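# Lift three sand cores from mould onto plywood boards

## Task

Remove three sand cores from the mould: the long core with a rounded nose, plus the two upright bladed cores standing in the mould half on the robot's right side. Set all three down on the plywood boards next to the mould and release them. The remaining two cores must stay upright in the mould, untouched.

## Robot and tools

ROBOT. Two six-joint arms, left_arm and right_arm, each ending in a two-finger parallel gripper. A row of numbers always covers both arms, left first. Per arm the joint order is waist, shoulder, elbow, wrist pitch, wrist yaw, wrist roll, then the gripper opening. Stated joint ranges in radians: waist -2.618 to 3.054, shoulder 0.000 to 3.142, elbow 0.000 to 3.142, wrist pitch -1.571 to 1.571, wrist yaw -1.571 to 1.571, wrist roll -2.094 to 2.094. Real ends may differ by up to 0.059 (first four joints) or 0.124 (yaw, roll); targets further out than that beyond a stated end, and beyond the current angle, get the call refused. Opening runs from -1 (shut) to +1 (fully open, 0.094 m between pads).

FRAME. All hand positions and orientations are in the scene frame: origin at table-top height midway between the arms' nominal bases, +x forward over the table, +y toward left_arm, +z up. Actual bases: left_arm at (-0.041, +0.329, +0.029) m, right_arm at (-0.052, -0.233, +0.005) m, each turned very slightly about z. A camera stand sits behind the arms. Fingers point along the gripper's +z and close along its y.

TOOLS.
execute_actions(actions, cameras): actions is a list of actions; each action is a list of up to 15 rows, one per 1/30 s control step; a short action repeats its final row until 15 steps. Each row has exactly 14 numbers: left arm's six absolute joint target angles (rad) and its opening, then the same seven for right_arm. These are destinations, not offsets. Each step a joint's target is kept within a fixed lead of its measured angle (0.339 rad for waist, shoulder, elbow; 2.2 for the wrist joints), and targets that would shift a gripper over 200 mm get scaled back, so big changes need several actions. An empty actions list returns the full state plus images.
move(target, speed, blend, opening_speed, grip_force, blocking, cameras): target is one 14-number row or a list of up to 15 such rows, all absolute joint angles (rad) plus openings, same layout as above. Joints travel together along planned paths with no obstacle avoidance; the whole list has 10 s. speed: rad/s of the joint with the longest way, 0.004 to 12.57, default 0.5; one value or one per target. blend: rad, corner rounding between listed targets, 0 means stop at each. opening_speed: opening units per second, at least 0.2. grip_force: newtons per finger pad, 10 to 50, one value or one per arm; it persists. Lower force closes slower. blocking=false returns after about 0.5 s while the move continues; a new move replaces it. The result adds a move: line (done, off_target, moving, held, fault) and limits=held if steps were withheld.
wait(seconds, cameras): 0 to 3600 s, sends nothing new; a running move continues.
stop(cameras): brakes the running move.
zoom_image(camera, region): region [x0, y0, x1, y1] in pixels of that camera's latest image, at most 504 by 504.
read_manual(section): licence texts only.
finished_scene(scene): ends the current scene; pass its number. Make no further call in that reply.
cameras arguments take names from cam_head_left, cam_head_right, cam_high, cam_low, cam_left_wrist, cam_right_wrist (all 896x504), or ["all"], or []; an unknown name invalidates the call.

RESULTS. end_effector_position (m) and end_effector_quat_wxyz per arm, the point between the pads about 1 cm short of the tips, may be off by a few cm. Joint positions and Joint velocities: six joints (rad, rad/s) then pad gap (m, m/s); velocities may read "within noise". Joint targets: what joints are currently driven toward; resend these to hold still. Tool commands: current opening commands; to leave a gripper unchanged, resend its value (0 is a real command). grip_measured: finger opening on the -1..1 scale; on a held hard part it reads a bit under the part's width. Joint torques in N m, positive toward larger angles, joints 1 to 3 wrap at ±28. Lines such as "joint sent to its limit", "joint command not followed" (clearance check altered targets), MOTOR HOT (75 °C) and fault lines. Calls with actions also list joint positions at some steps.

GRIPPING. The grip jumps to full force once squeeze passes about 20 N; for fragile parts close slowly with opening_speed or lower grip_force. Release by commanding an opening well above grip_measured. Friction and gravity can leave joints short, especially at full reach.

AVOID. Dropping cores, releasing a core while it still moves, slamming into the mould or table, hard pushes, knocking over the two cores that must stay, anything leaving the table, arms or grippers pressing on each other, and contact with a wrist-camera cable (counts as touching). Holding loads or stretching arms for long heats motors; at 90 °C that arm folds and is idle, at 100 °C it collapses.

Each tool is called as a command line: name --argument value for each argument, lists and objects as JSON in quotes; but a table of rows of numbers goes row by row, as --pt "numbers of a row", without its own name.

## Session

execute_actions --actions '[]'

Scene clock: 0.00 s.
left_arm: end_effector_position=(+0.2182, +0.1550, +0.1665) grip_measured=+1.000 end_effector_quat_wxyz=(+0.329, +0.069, +0.922, -0.191) | right_arm: end_effector_position=(+0.2790, -0.2049, +0.2130) grip_measured=+1.000 end_effector_quat_wxyz=(+0.443, -0.072, +0.894, -0.005)
Joint positions: left_arm=[-0.559 1.041 0.693 -0.442 0.014 -0.439 0.094] | right_arm=[0.148 1.026 0.862 -0.489 0.023 -0.075 0.094]
Joint velocities: within noise
Joint torques (N m): no reading
Motor temperatures (°C): left_arm=[24 37 36 35 24 24 26] | right_arm=[25 33 36 33 22 26 23]
Heat: left arm: 37 °C; right arm: 36 °C.
Joint targets: left_arm=[-0.559 1.040 0.700 -0.444 0.013 -0.438] | right_arm=[0.148 1.025 0.871 -0.490 0.023 -0.074]
Tool commands: left_gripper/opening=+1.0 right_gripper/opening=+1.0

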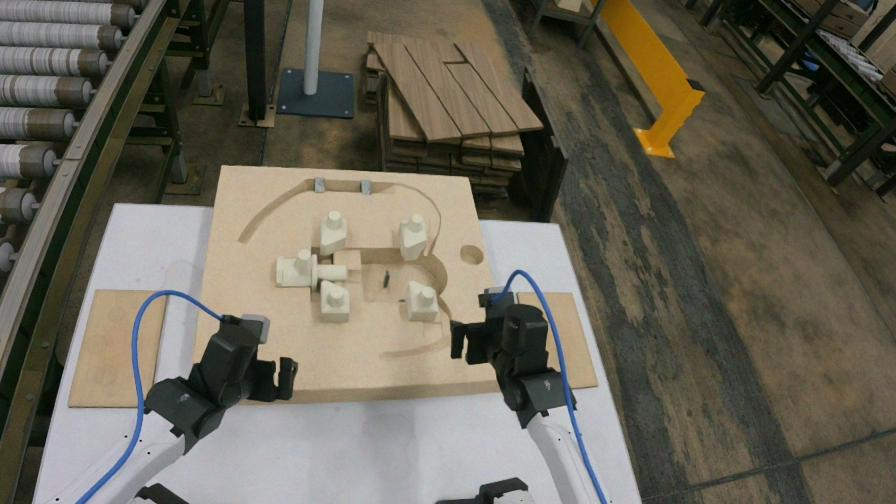

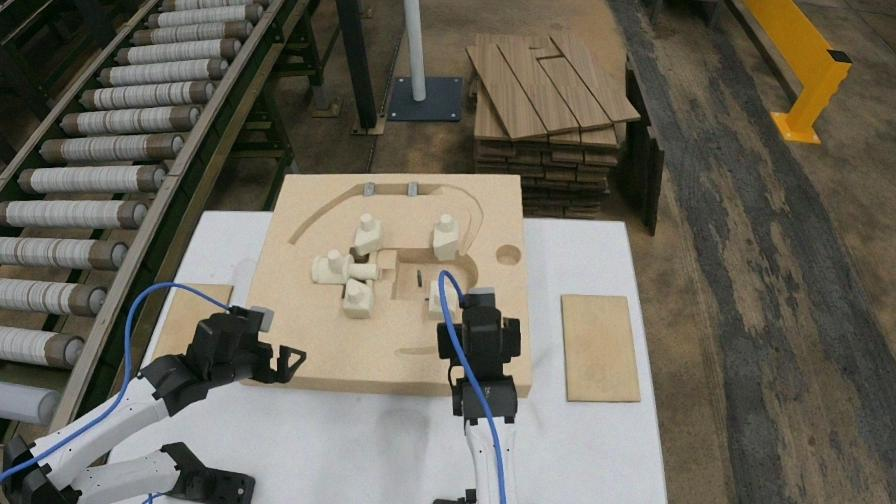

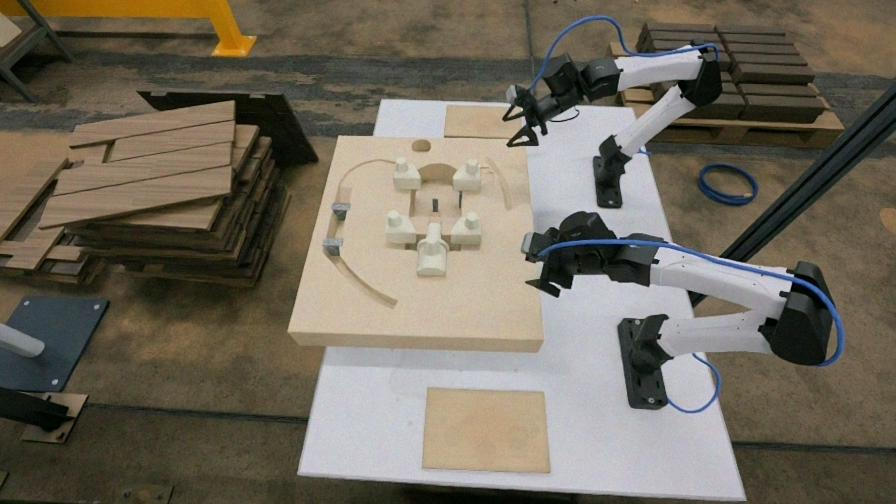

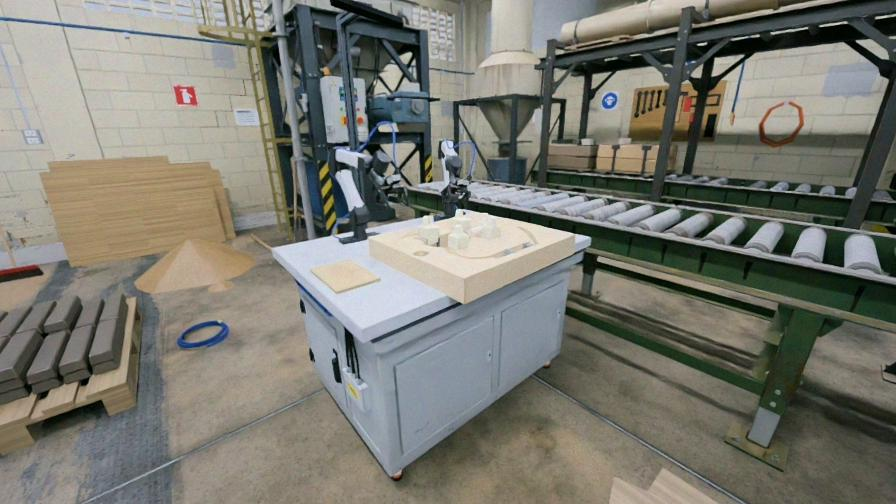

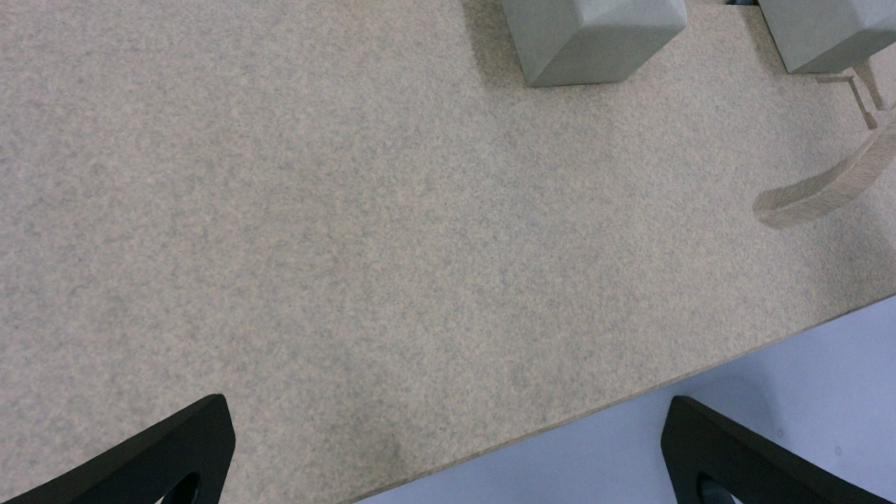

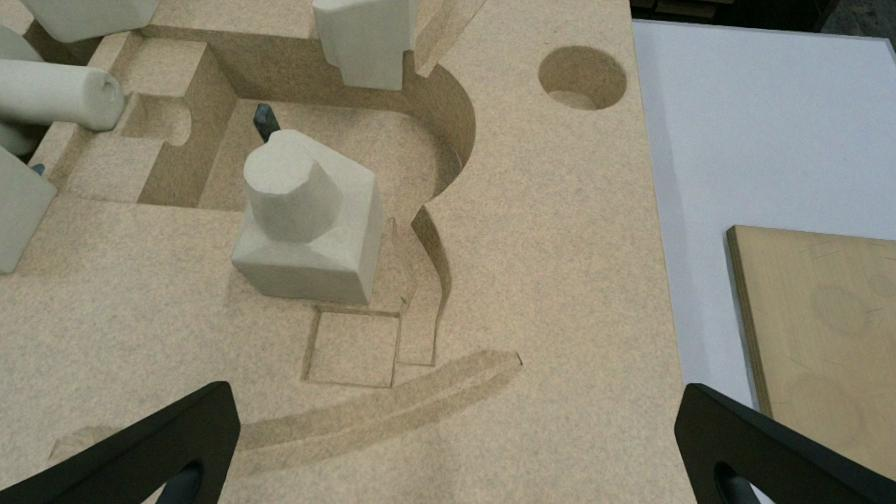

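zoom_image --camera "cam_head_left" --region '[230, 180, 480, 360]'

zoom_image --camera "cam_high" --region '[320, 130, 540, 300]'

zoom_image --camera "cam_low" --region '[360, 190, 560, 310]'

zoom_image --camera "cam_head_right" --region '[270, 180, 520, 360]'

Scaled by 2.016 from the camera's image (finer frame: 1280x720).

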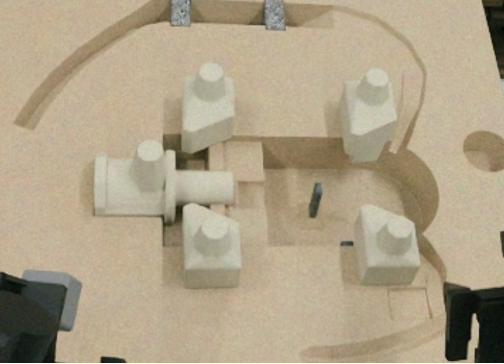

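Scaled by 2.291 from the camera's image (finer frame: 1280x720).

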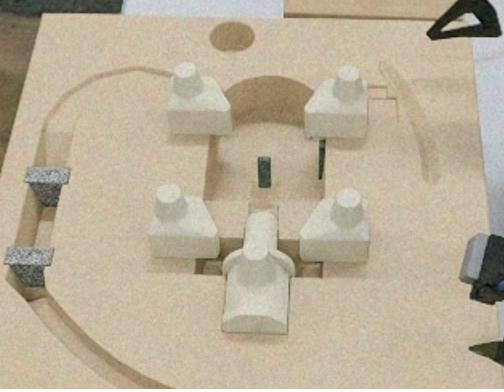

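Scaled by 2.520 from the camera's image (finer frame: 1280x720).

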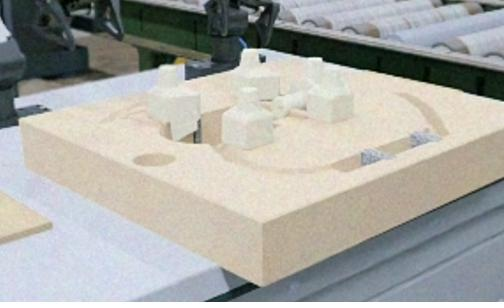

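Scaled by 2.016 from the camera's image (finer frame: 1280x720).

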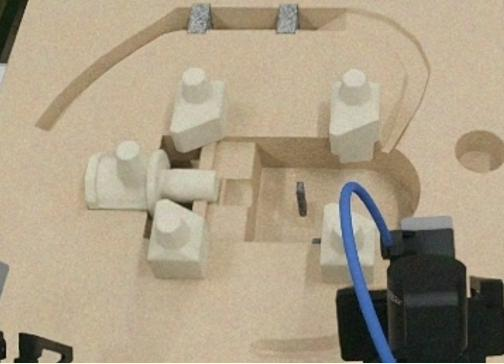

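move --target '[-0.55,1.427,1.805,-1.478,0,0,1,0.4,1.427,1.805,-1.478,0,0,1]' --speed 1.0 --cameras '["cam_left_wrist","cam_right_wrist"]'

Scene clock: 68.77 s.
left_arm: end_effector_position=(+0.2079, +0.1630, +0.3243) grip_measured=+1.000 end_effector_quat_wxyz=(+0.219, +0.273, +0.934, -0.074) | right_arm: end_effector_position=(+0.2307, -0.1341, +0.3028) grip_measured=+1.000 end_effector_quat_wxyz=(+0.233, -0.172, +0.957, +0.033)
Joint positions: left_arm=[-0.555 1.417 1.778 -1.466 0.014 -0.014 0.094] | right_arm=[0.395 1.415 1.782 -1.464 0.012 -0.013 0.094]
Joint torques (N m): left_arm=[0.36 -3.4 9.16 1.12 -0.06 0.15] | right_arm=[0.8 -3.69 7.16 1.08 -0.11 0.08]
Motor temperatures (°C): left_arm=[24 37 45 37 23 23 25] | right_arm=[25 33 42 39 22 26 22]
Heat: left arm: 45 °C; right arm: 42 °C.
Joint targets: left_arm=[-0.550 1.427 1.805 -1.478 0.000 0.000] | right_arm=[0.400 1.427 1.805 -1.478 0.000 0.000]
move: done

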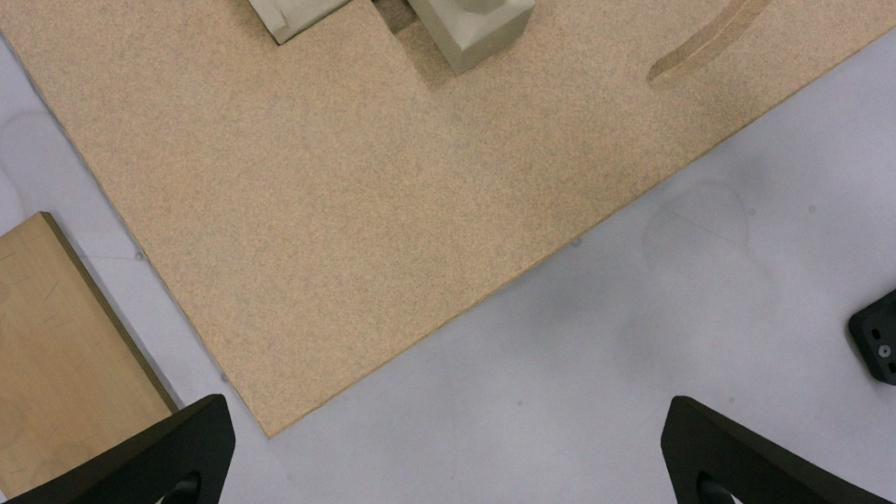

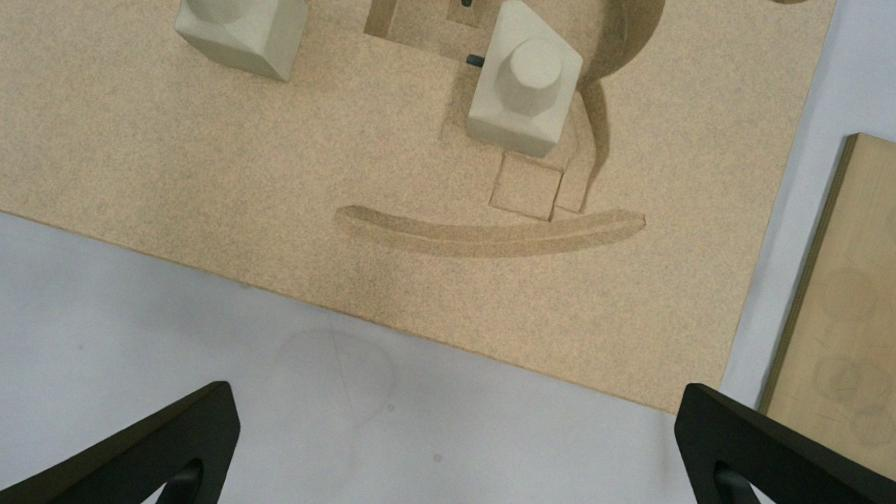

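zoom_image --camera "cam_right_wrist" --region '[400, 0, 680, 240]'

execute_actions --actions '[]'

Scaled by 1.800 from the camera's image (finer frame: 1280x720).

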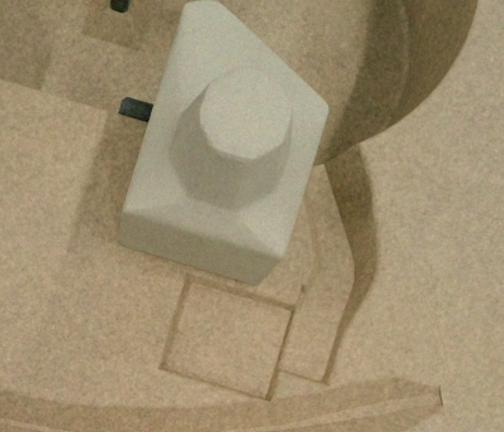

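Scene clock: 85.90 s.
left_arm: end_effector_position=(+0.2078, +0.1631, +0.3243) grip_measured=+1.000 end_effector_quat_wxyz=(+0.219, +0.273, +0.934, -0.074) | right_arm: end_effector_position=(+0.2307, -0.1341, +0.3028) grip_measured=+1.000 end_effector_quat_wxyz=(+0.233, -0.172, +0.957, +0.033)
Joint positions: left_arm=[-0.555 1.417 1.778 -1.466 0.014 -0.013 0.094] | right_arm=[0.395 1.415 1.782 -1.464 0.012 -0.013 0.094]
Joint velocities: within noise
Joint torques (N m): left_arm=[0.47 -3.45 9.31 1.09 -0.05 0.14] | right_arm=[0.8 -3.7 7.05 1.01 -0.16 0.07]
Motor temperatures (°C): left_arm=[24 37 43 36 23 23 25] | right_arm=[25 33 42 37 22 25 22]
Heat: left arm: 43 °C; right arm: 42 °C.
Joint targets: left_arm=[-0.550 1.427 1.805 -1.478 0.000 0.000] | right_arm=[0.400 1.427 1.805 -1.478 0.000 0.000]
Tool commands: left_gripper/opening=+1.0 right_gripper/opening=+1.0

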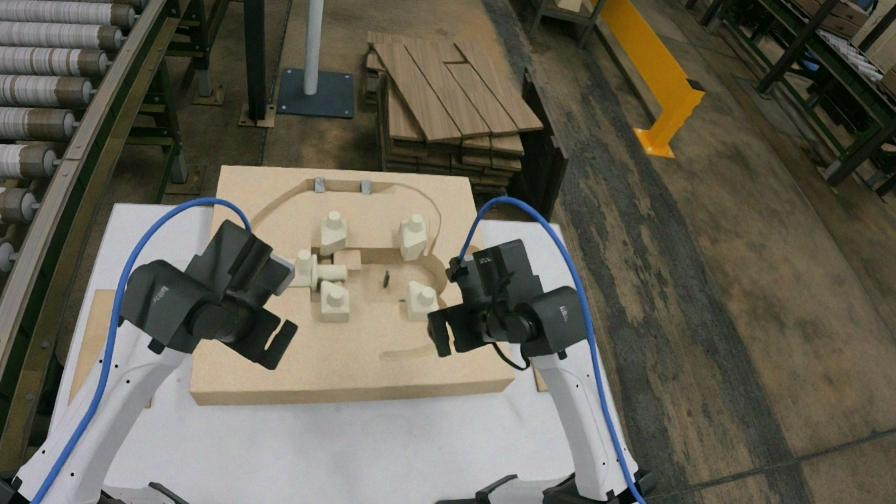

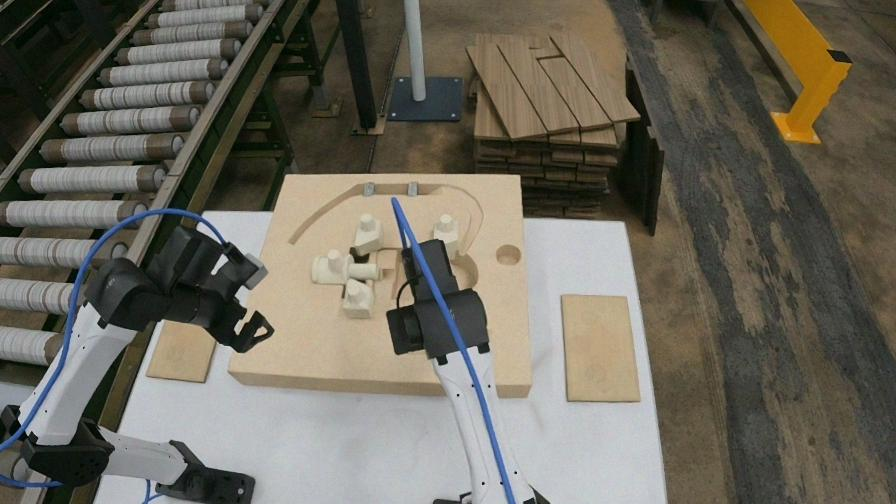

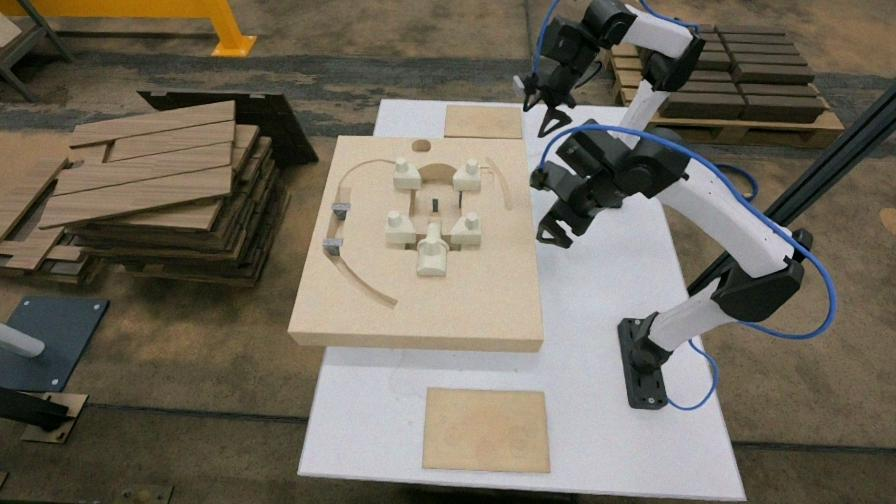

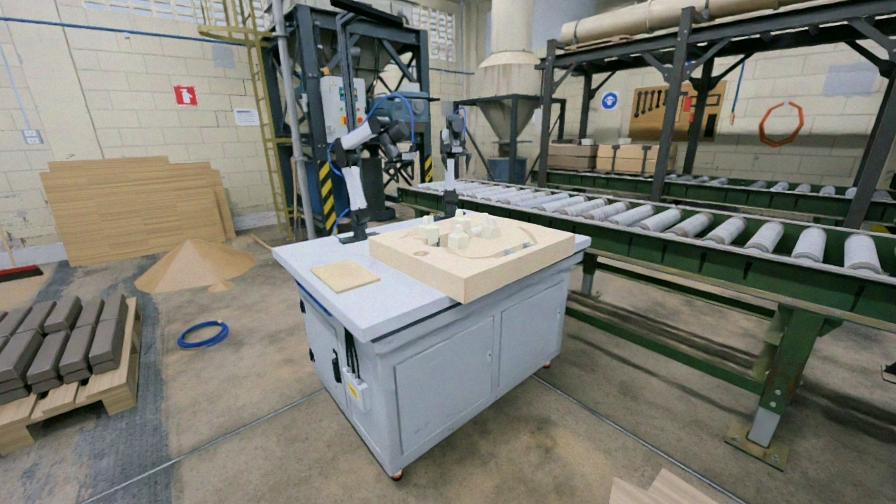

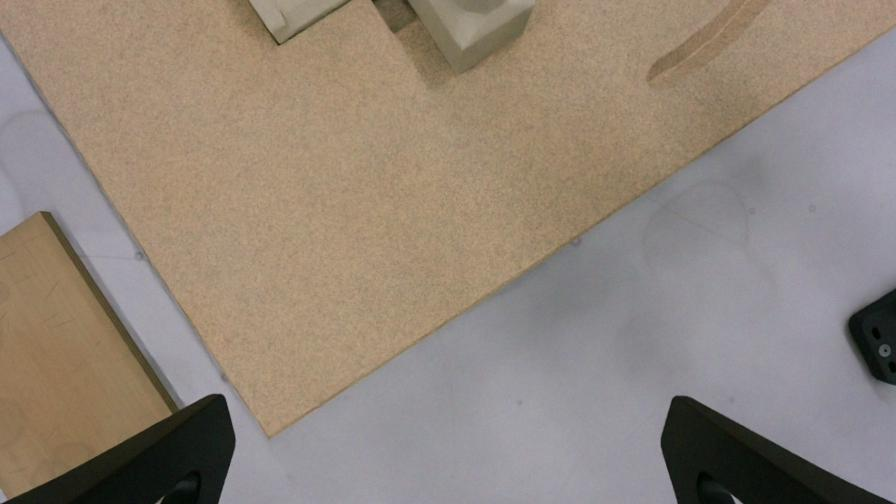

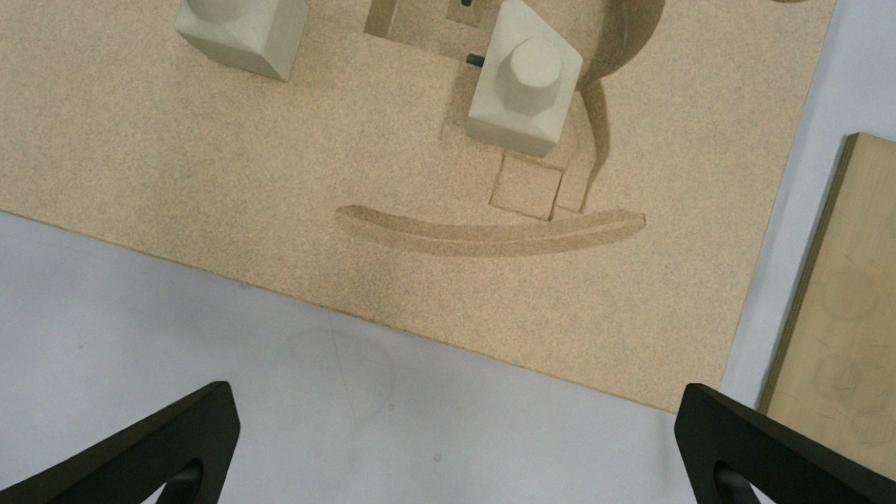

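move --target '[-0.55,1.427,1.805,-1.478,0,0,1,0.3,1.252,1.334,-0.982,0,-0.2,1]' --speed 1.0 --cameras '["cam_right_wrist"]'

zoom_image --camera "cam_right_wrist" --region '[0, 0, 504, 300]'

Scene clock: 123.73 s.
left_arm: end_effector_position=(+0.2078, +0.1631, +0.3243) grip_measured=+1.000 end_effector_quat_wxyz=(+0.219, +0.273, +0.934, -0.074) | right_arm: end_effector_position=(+0.2687, -0.1516, +0.2510) grip_measured=+1.000 end_effector_quat_wxyz=(+0.318, -0.207, +0.925, +0.006)
Joint positions: left_arm=[-0.555 1.417 1.778 -1.466 0.014 -0.013 0.094] | right_arm=[0.305 1.268 1.344 -1 0.011 -0.187 0.094]
Joint torques (N m): left_arm=[0.42 -3.49 9.25 1.08 -0.05 0.14] | right_arm=[-0.32 -6.3 5.72 1.56 -0.12 -0.23]
Heat: left arm: 43 °C; right arm: 41 °C.
Joint targets: left_arm=[-0.550 1.427 1.805 -1.478 0.000 0.000] | right_arm=[0.300 1.252 1.334 -0.982 0.000 -0.200]
move: done

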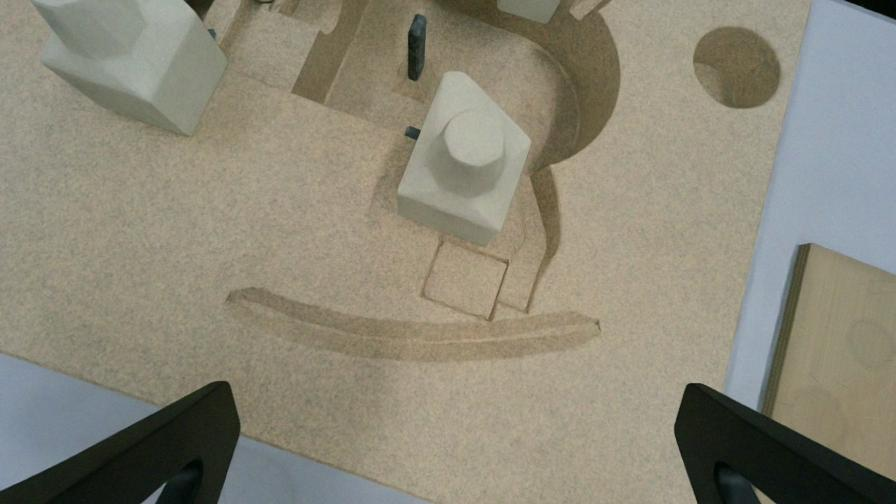

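Scaled by 1.000.

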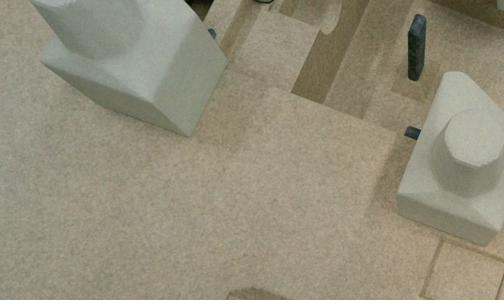

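move --target '[-0.416,1.416,1.278,-0.562,0,0,1,0.2,1.429,1.389,-0.66,0,0,1]' --speed 1.0 --cameras '["cam_left_wrist","cam_right_wrist"]'

Scene clock: 159.87 s.
left_arm: end_effector_position=(+0.3379, +0.1460, +0.2750) grip_measured=+1.000 end_effector_quat_wxyz=(+0.413, +0.196, +0.884, -0.102) | right_arm: end_effector_position=(+0.3553, -0.1717, +0.2608) grip_measured=+1.000 end_effector_quat_wxyz=(+0.407, -0.075, +0.910, +0.024)
Joint positions: left_arm=[-0.42 1.417 1.297 -0.573 0.013 -0.013 0.094] | right_arm=[0.205 1.415 1.362 -0.679 0.011 -0.013 0.094]
Joint torques (N m): left_arm=[0.32 -5.75 6.75 1.85 -0.05 0.13] | right_arm=[-0.08 -5.35 8.84 1.79 -0.11 0.09]
Heat: left arm: 43 °C; right arm: 41 °C.
Joint targets: left_arm=[-0.416 1.416 1.278 -0.562 0.000 0.000] | right_arm=[0.200 1.429 1.389 -0.660 0.000 0.000]
move: done

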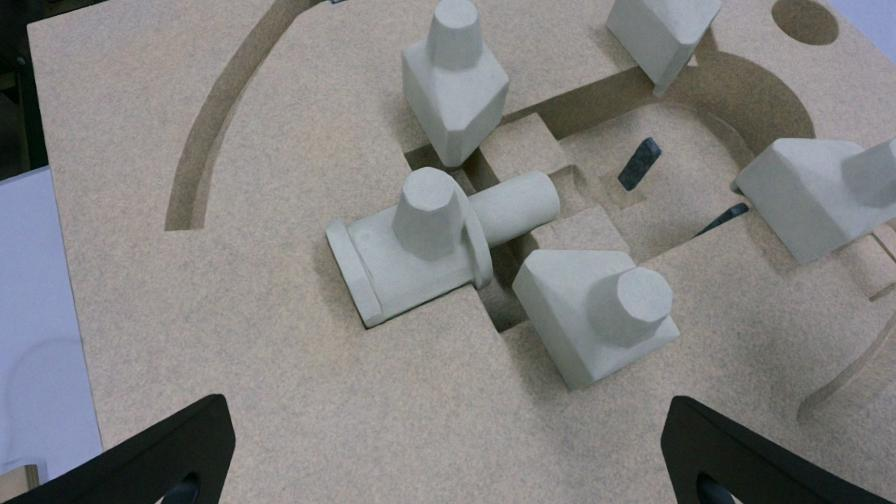

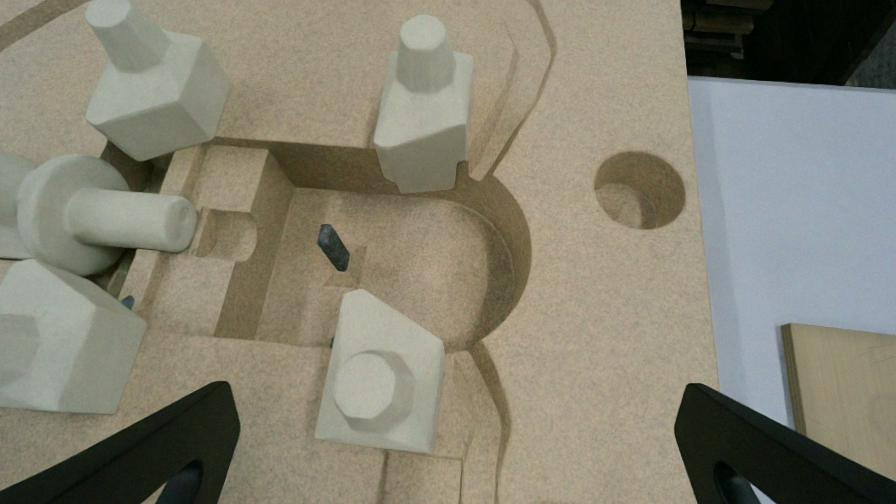

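move --target '[-0.416,1.416,1.278,-0.562,0,0,1,0.352,1.46,0.926,0.084,0.213,0.103,1]' --speed 1.0 --cameras '["cam_head_left","cam_head_right","cam_right_wrist"]'

Scene clock: 181.43 s.
left_arm: end_effector_position=(+0.3380, +0.1460, +0.2750) grip_measured=+1.000 end_effector_quat_wxyz=(+0.413, +0.196, +0.884, -0.102) | right_arm: end_effector_position=(+0.3897, -0.1347, +0.2065) grip_measured=+1.000 end_effector_quat_wxyz=(+0.536, -0.034, +0.843, +0.017)
Joint positions: left_arm=[-0.42 1.417 1.297 -0.573 0.013 -0.013 0.094] | right_arm=[0.347 1.448 0.934 0.065 0.203 0.089 0.094]
Joint torques (N m): left_arm=[0.24 -5.85 6.79 1.91 -0.05 0.12] | right_arm=[0.7 -6.11 6.38 2.01 0.15 0.1]
Heat: left arm: 43 °C; right arm: 42 °C.
Joint targets: left_arm=[-0.416 1.416 1.278 -0.562 0.000 0.000] | right_arm=[0.352 1.460 0.926 0.084 0.213 0.103]
move: done

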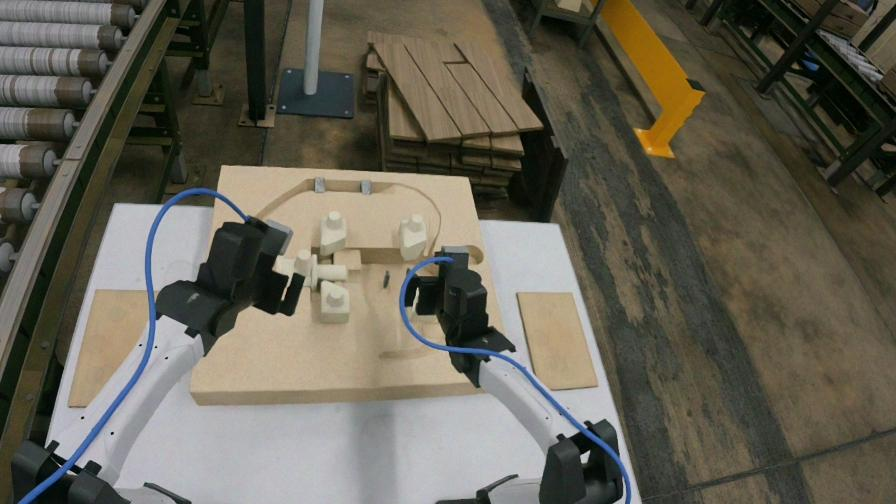

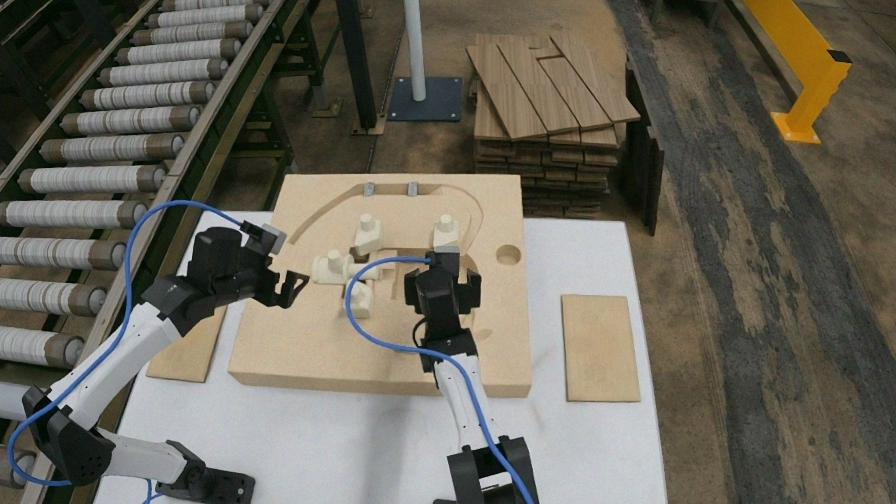

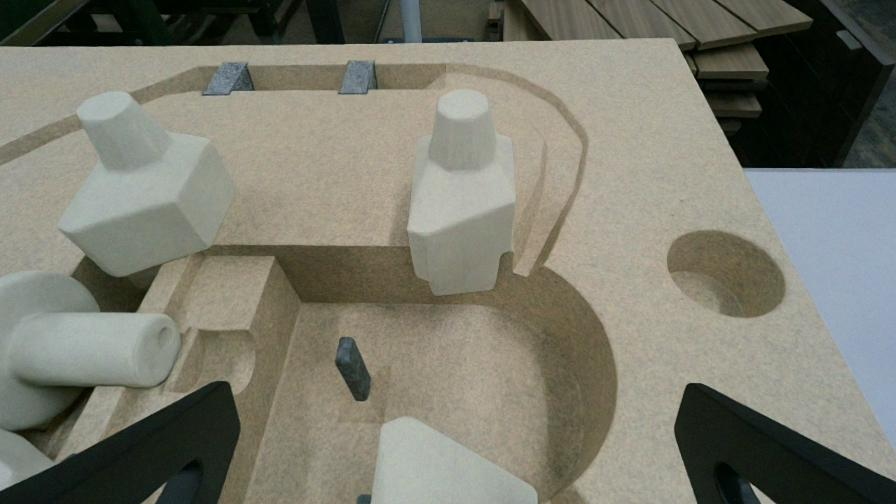

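move --target '[-0.416,1.416,1.278,-0.562,0,0,1,0.354,1.7228,0.6625,0.61,0.213,0.103,1]' --speed 0.6 --cameras '["cam_head_left","cam_high","cam_right_wrist"]'

zoom_image --camera "cam_high" --region '[370, 120, 570, 270]'

Scene clock: 187.47 s.
left_arm: end_effector_position=(+0.3380, +0.1460, +0.2750) grip_measured=+1.000 end_effector_quat_wxyz=(+0.413, +0.196, +0.884, -0.102) | right_arm: end_effector_position=(+0.3924, -0.1344, +0.0968) grip_measured=+1.000 end_effector_quat_wxyz=(+0.540, -0.031, +0.841, +0.018)
Joint positions: left_arm=[-0.42 1.417 1.297 -0.573 0.013 -0.013 0.094] | right_arm=[0.347 1.705 0.672 0.594 0.206 0.093 0.094]
Joint torques (N m): left_arm=[0.29 -5.78 6.79 1.89 -0.05 0.14] | right_arm=[0.85 -6.61 5.05 1.96 0.1 0.02]
Heat: left arm: 43 °C; right arm: 42 °C.
Joint targets: left_arm=[-0.416 1.416 1.278 -0.562 0.000 0.000] | right_arm=[0.354 1.723 0.662 0.610 0.213 0.103]
move: done

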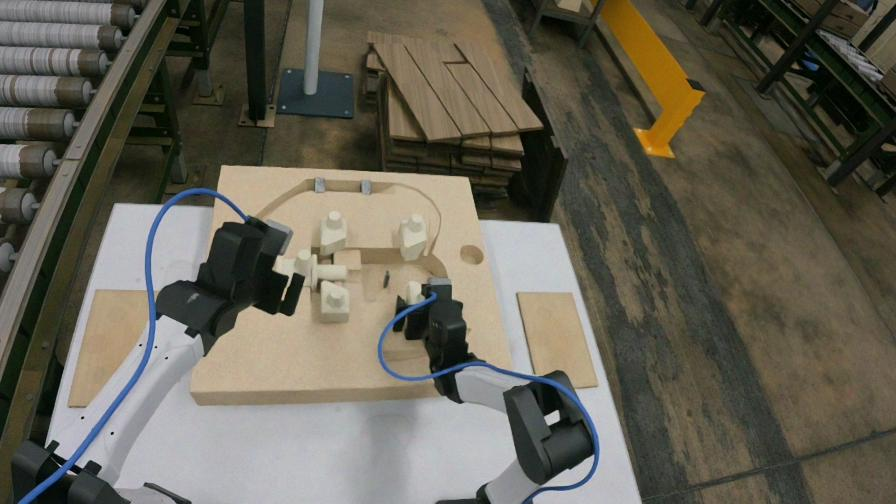

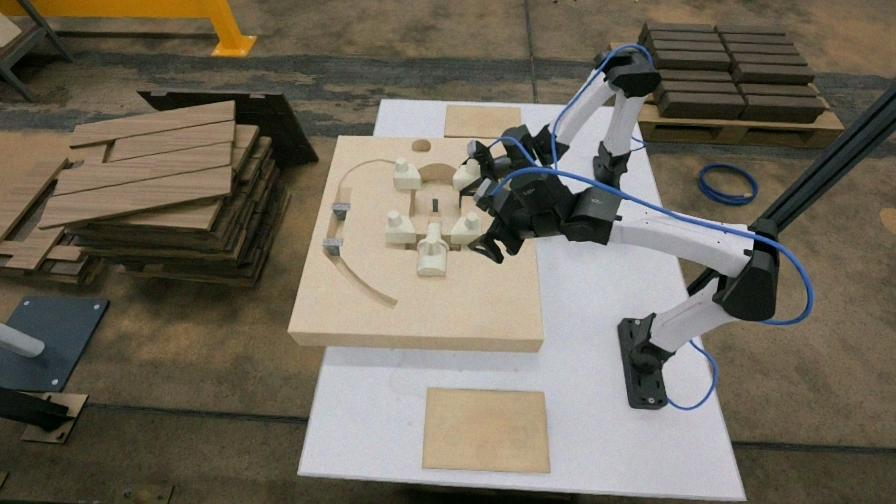

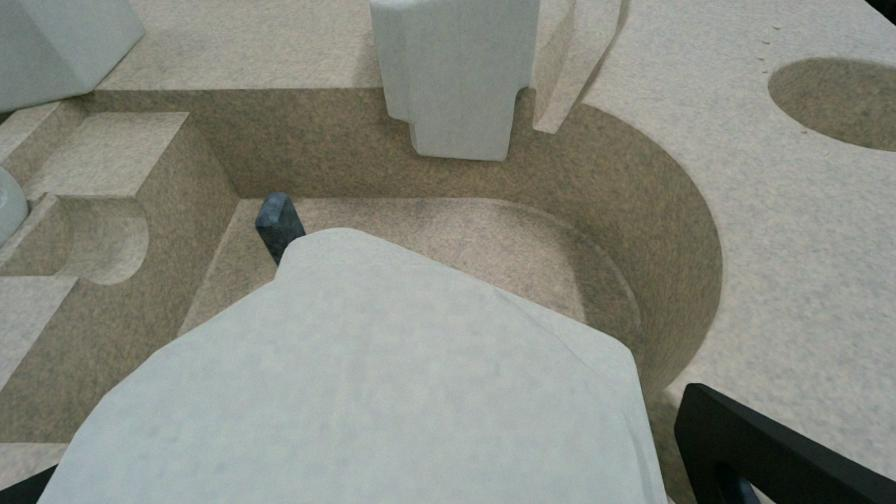

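Scaled by 2.520 from the camera's image (finer frame: 1280x720).

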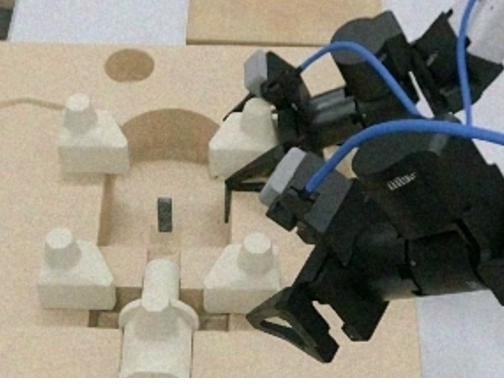

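move --pt "-0.416 1.416 1.278 -0.562 0 0 1 0.38 1.7228 0.6625 0.61 0.235 0.112 1" --pt "-0.416 1.416 1.278 -0.562 0 0 1 0.38 1.7228 0.6625 0.61 0.235 0.112 0.0" --speed 0.3 --opening_speed 0.5 --grip_force 30 --cameras '["cam_right_wrist"]'

Scene clock: 195.87 s.
left_arm: end_effector_position=(+0.3380, +0.1460, +0.2750) grip_measured=+1.000 end_effector_quat_wxyz=(+0.413, +0.196, +0.884, -0.102) | right_arm: end_effector_position=(+0.3910, -0.1296, +0.0989) grip_measured=+0.172 end_effector_quat_wxyz=(+0.545, -0.028, +0.838, +0.009)
Joint positions: left_arm=[-0.42 1.417 1.297 -0.573 0.013 -0.013 0.094] | right_arm=[0.376 1.705 0.672 0.6 0.252 0.098 0.055]
Joint torques (N m): left_arm=[0.39 -5.76 6.72 1.89 -0.05 0.13] | right_arm=[0.72 -6.6 4.89 1.91 -0.14 0.09]
Heat: left arm: 43 °C; right arm: 41 °C.
Joint targets: left_arm=[-0.416 1.416 1.278 -0.562 0.000 0.000] | right_arm=[0.380 1.723 0.663 0.610 0.235 0.112]
grip_force (N): 30, 30
move: done

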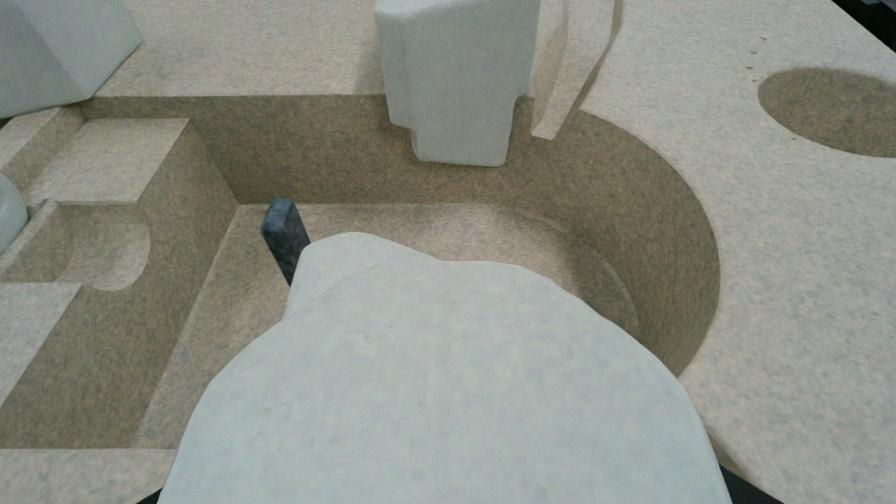

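wait --seconds 0 --cameras '["cam_high","cam_head_left","cam_low"]'

zoom_image --camera "cam_high" --region '[410, 120, 570, 240]'

zoom_image --camera "cam_low" --region '[380, 180, 540, 300]'

zoom_image --camera "cam_head_left" --region '[360, 220, 520, 340]'

Scene clock: 200.13 s.
left_arm: end_effector_position=(+0.3380, +0.1460, +0.2750) grip_measured=+1.000 end_effector_quat_wxyz=(+0.413, +0.196, +0.884, -0.102) | right_arm: end_effector_position=(+0.3910, -0.1296, +0.0989) grip_measured=+0.171 end_effector_quat_wxyz=(+0.545, -0.028, +0.838, +0.009)
Joint positions: left_arm=[-0.42 1.417 1.297 -0.573 0.013 -0.013 0.094] | right_arm=[0.376 1.705 0.672 0.6 0.252 0.098 0.055]
Joint torques (N m): left_arm=[0.25 -5.83 6.82 1.88 -0.05 0.15] | right_arm=[0.73 -6.54 4.98 1.97 -0.13 0.08]
Heat: left arm: 43 °C; right arm: 41 °C.
Joint targets: left_arm=[-0.416 1.416 1.278 -0.562 0.000 0.000] | right_arm=[0.380 1.723 0.663 0.610 0.235 0.112]
Tool commands: left_gripper/opening=+1.0 right_gripper/opening=+0.0
grip_force (N): 30, 30
Images, in order (width x height): cam_head_left 896x504, cam_high 896x504, cam_low 896x504.

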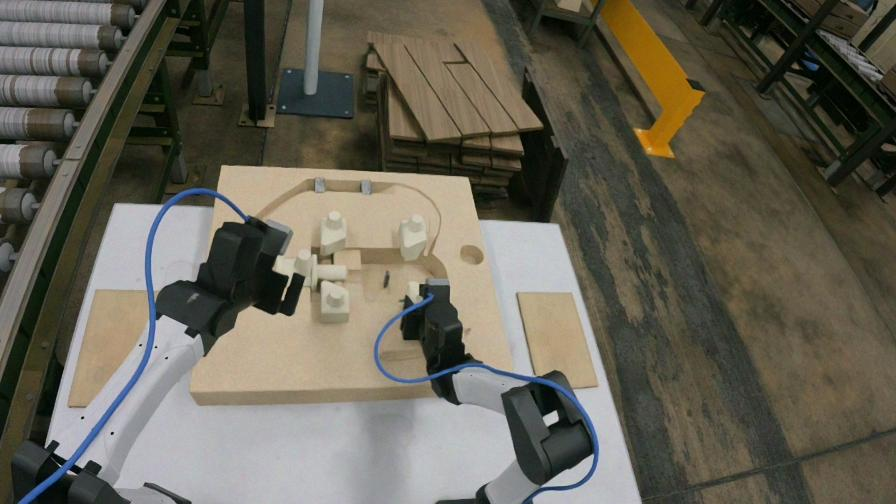

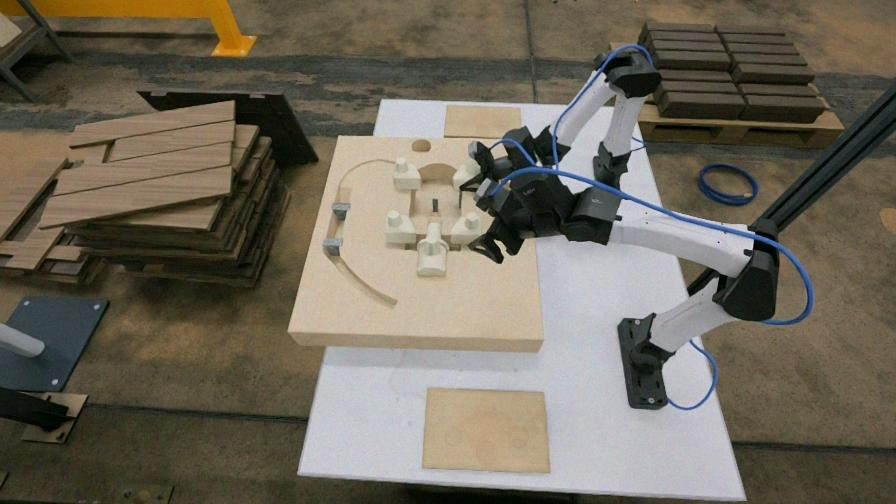

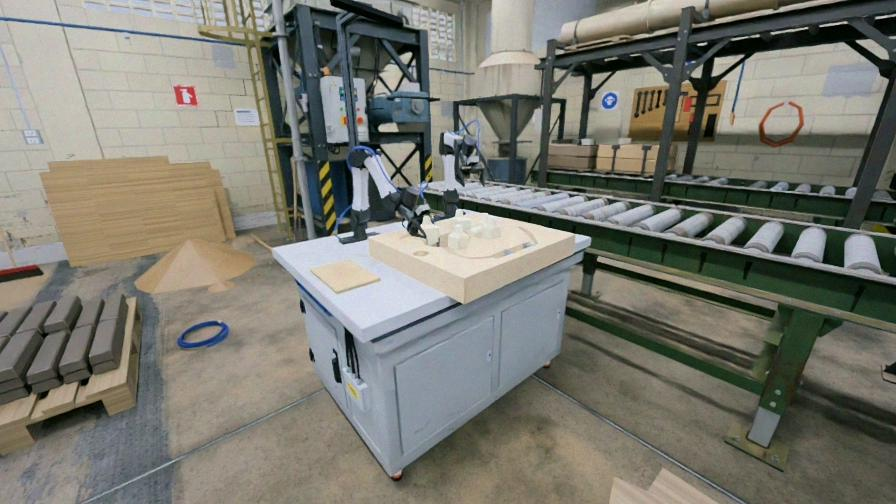

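Scaled by 3.150 from the camera's image (finer frame: 1280x720).

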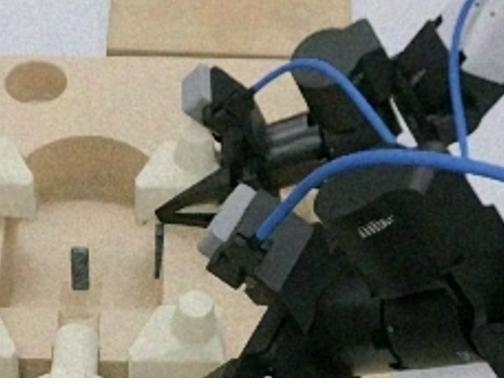

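Scaled by 3.150 from the camera's image (finer frame: 1280x720).

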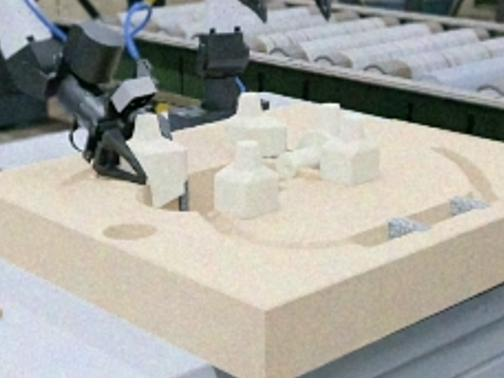

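Scaled by 3.150 from the camera's image (finer frame: 1280x720).

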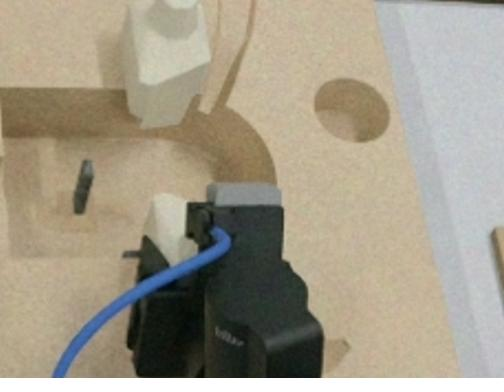

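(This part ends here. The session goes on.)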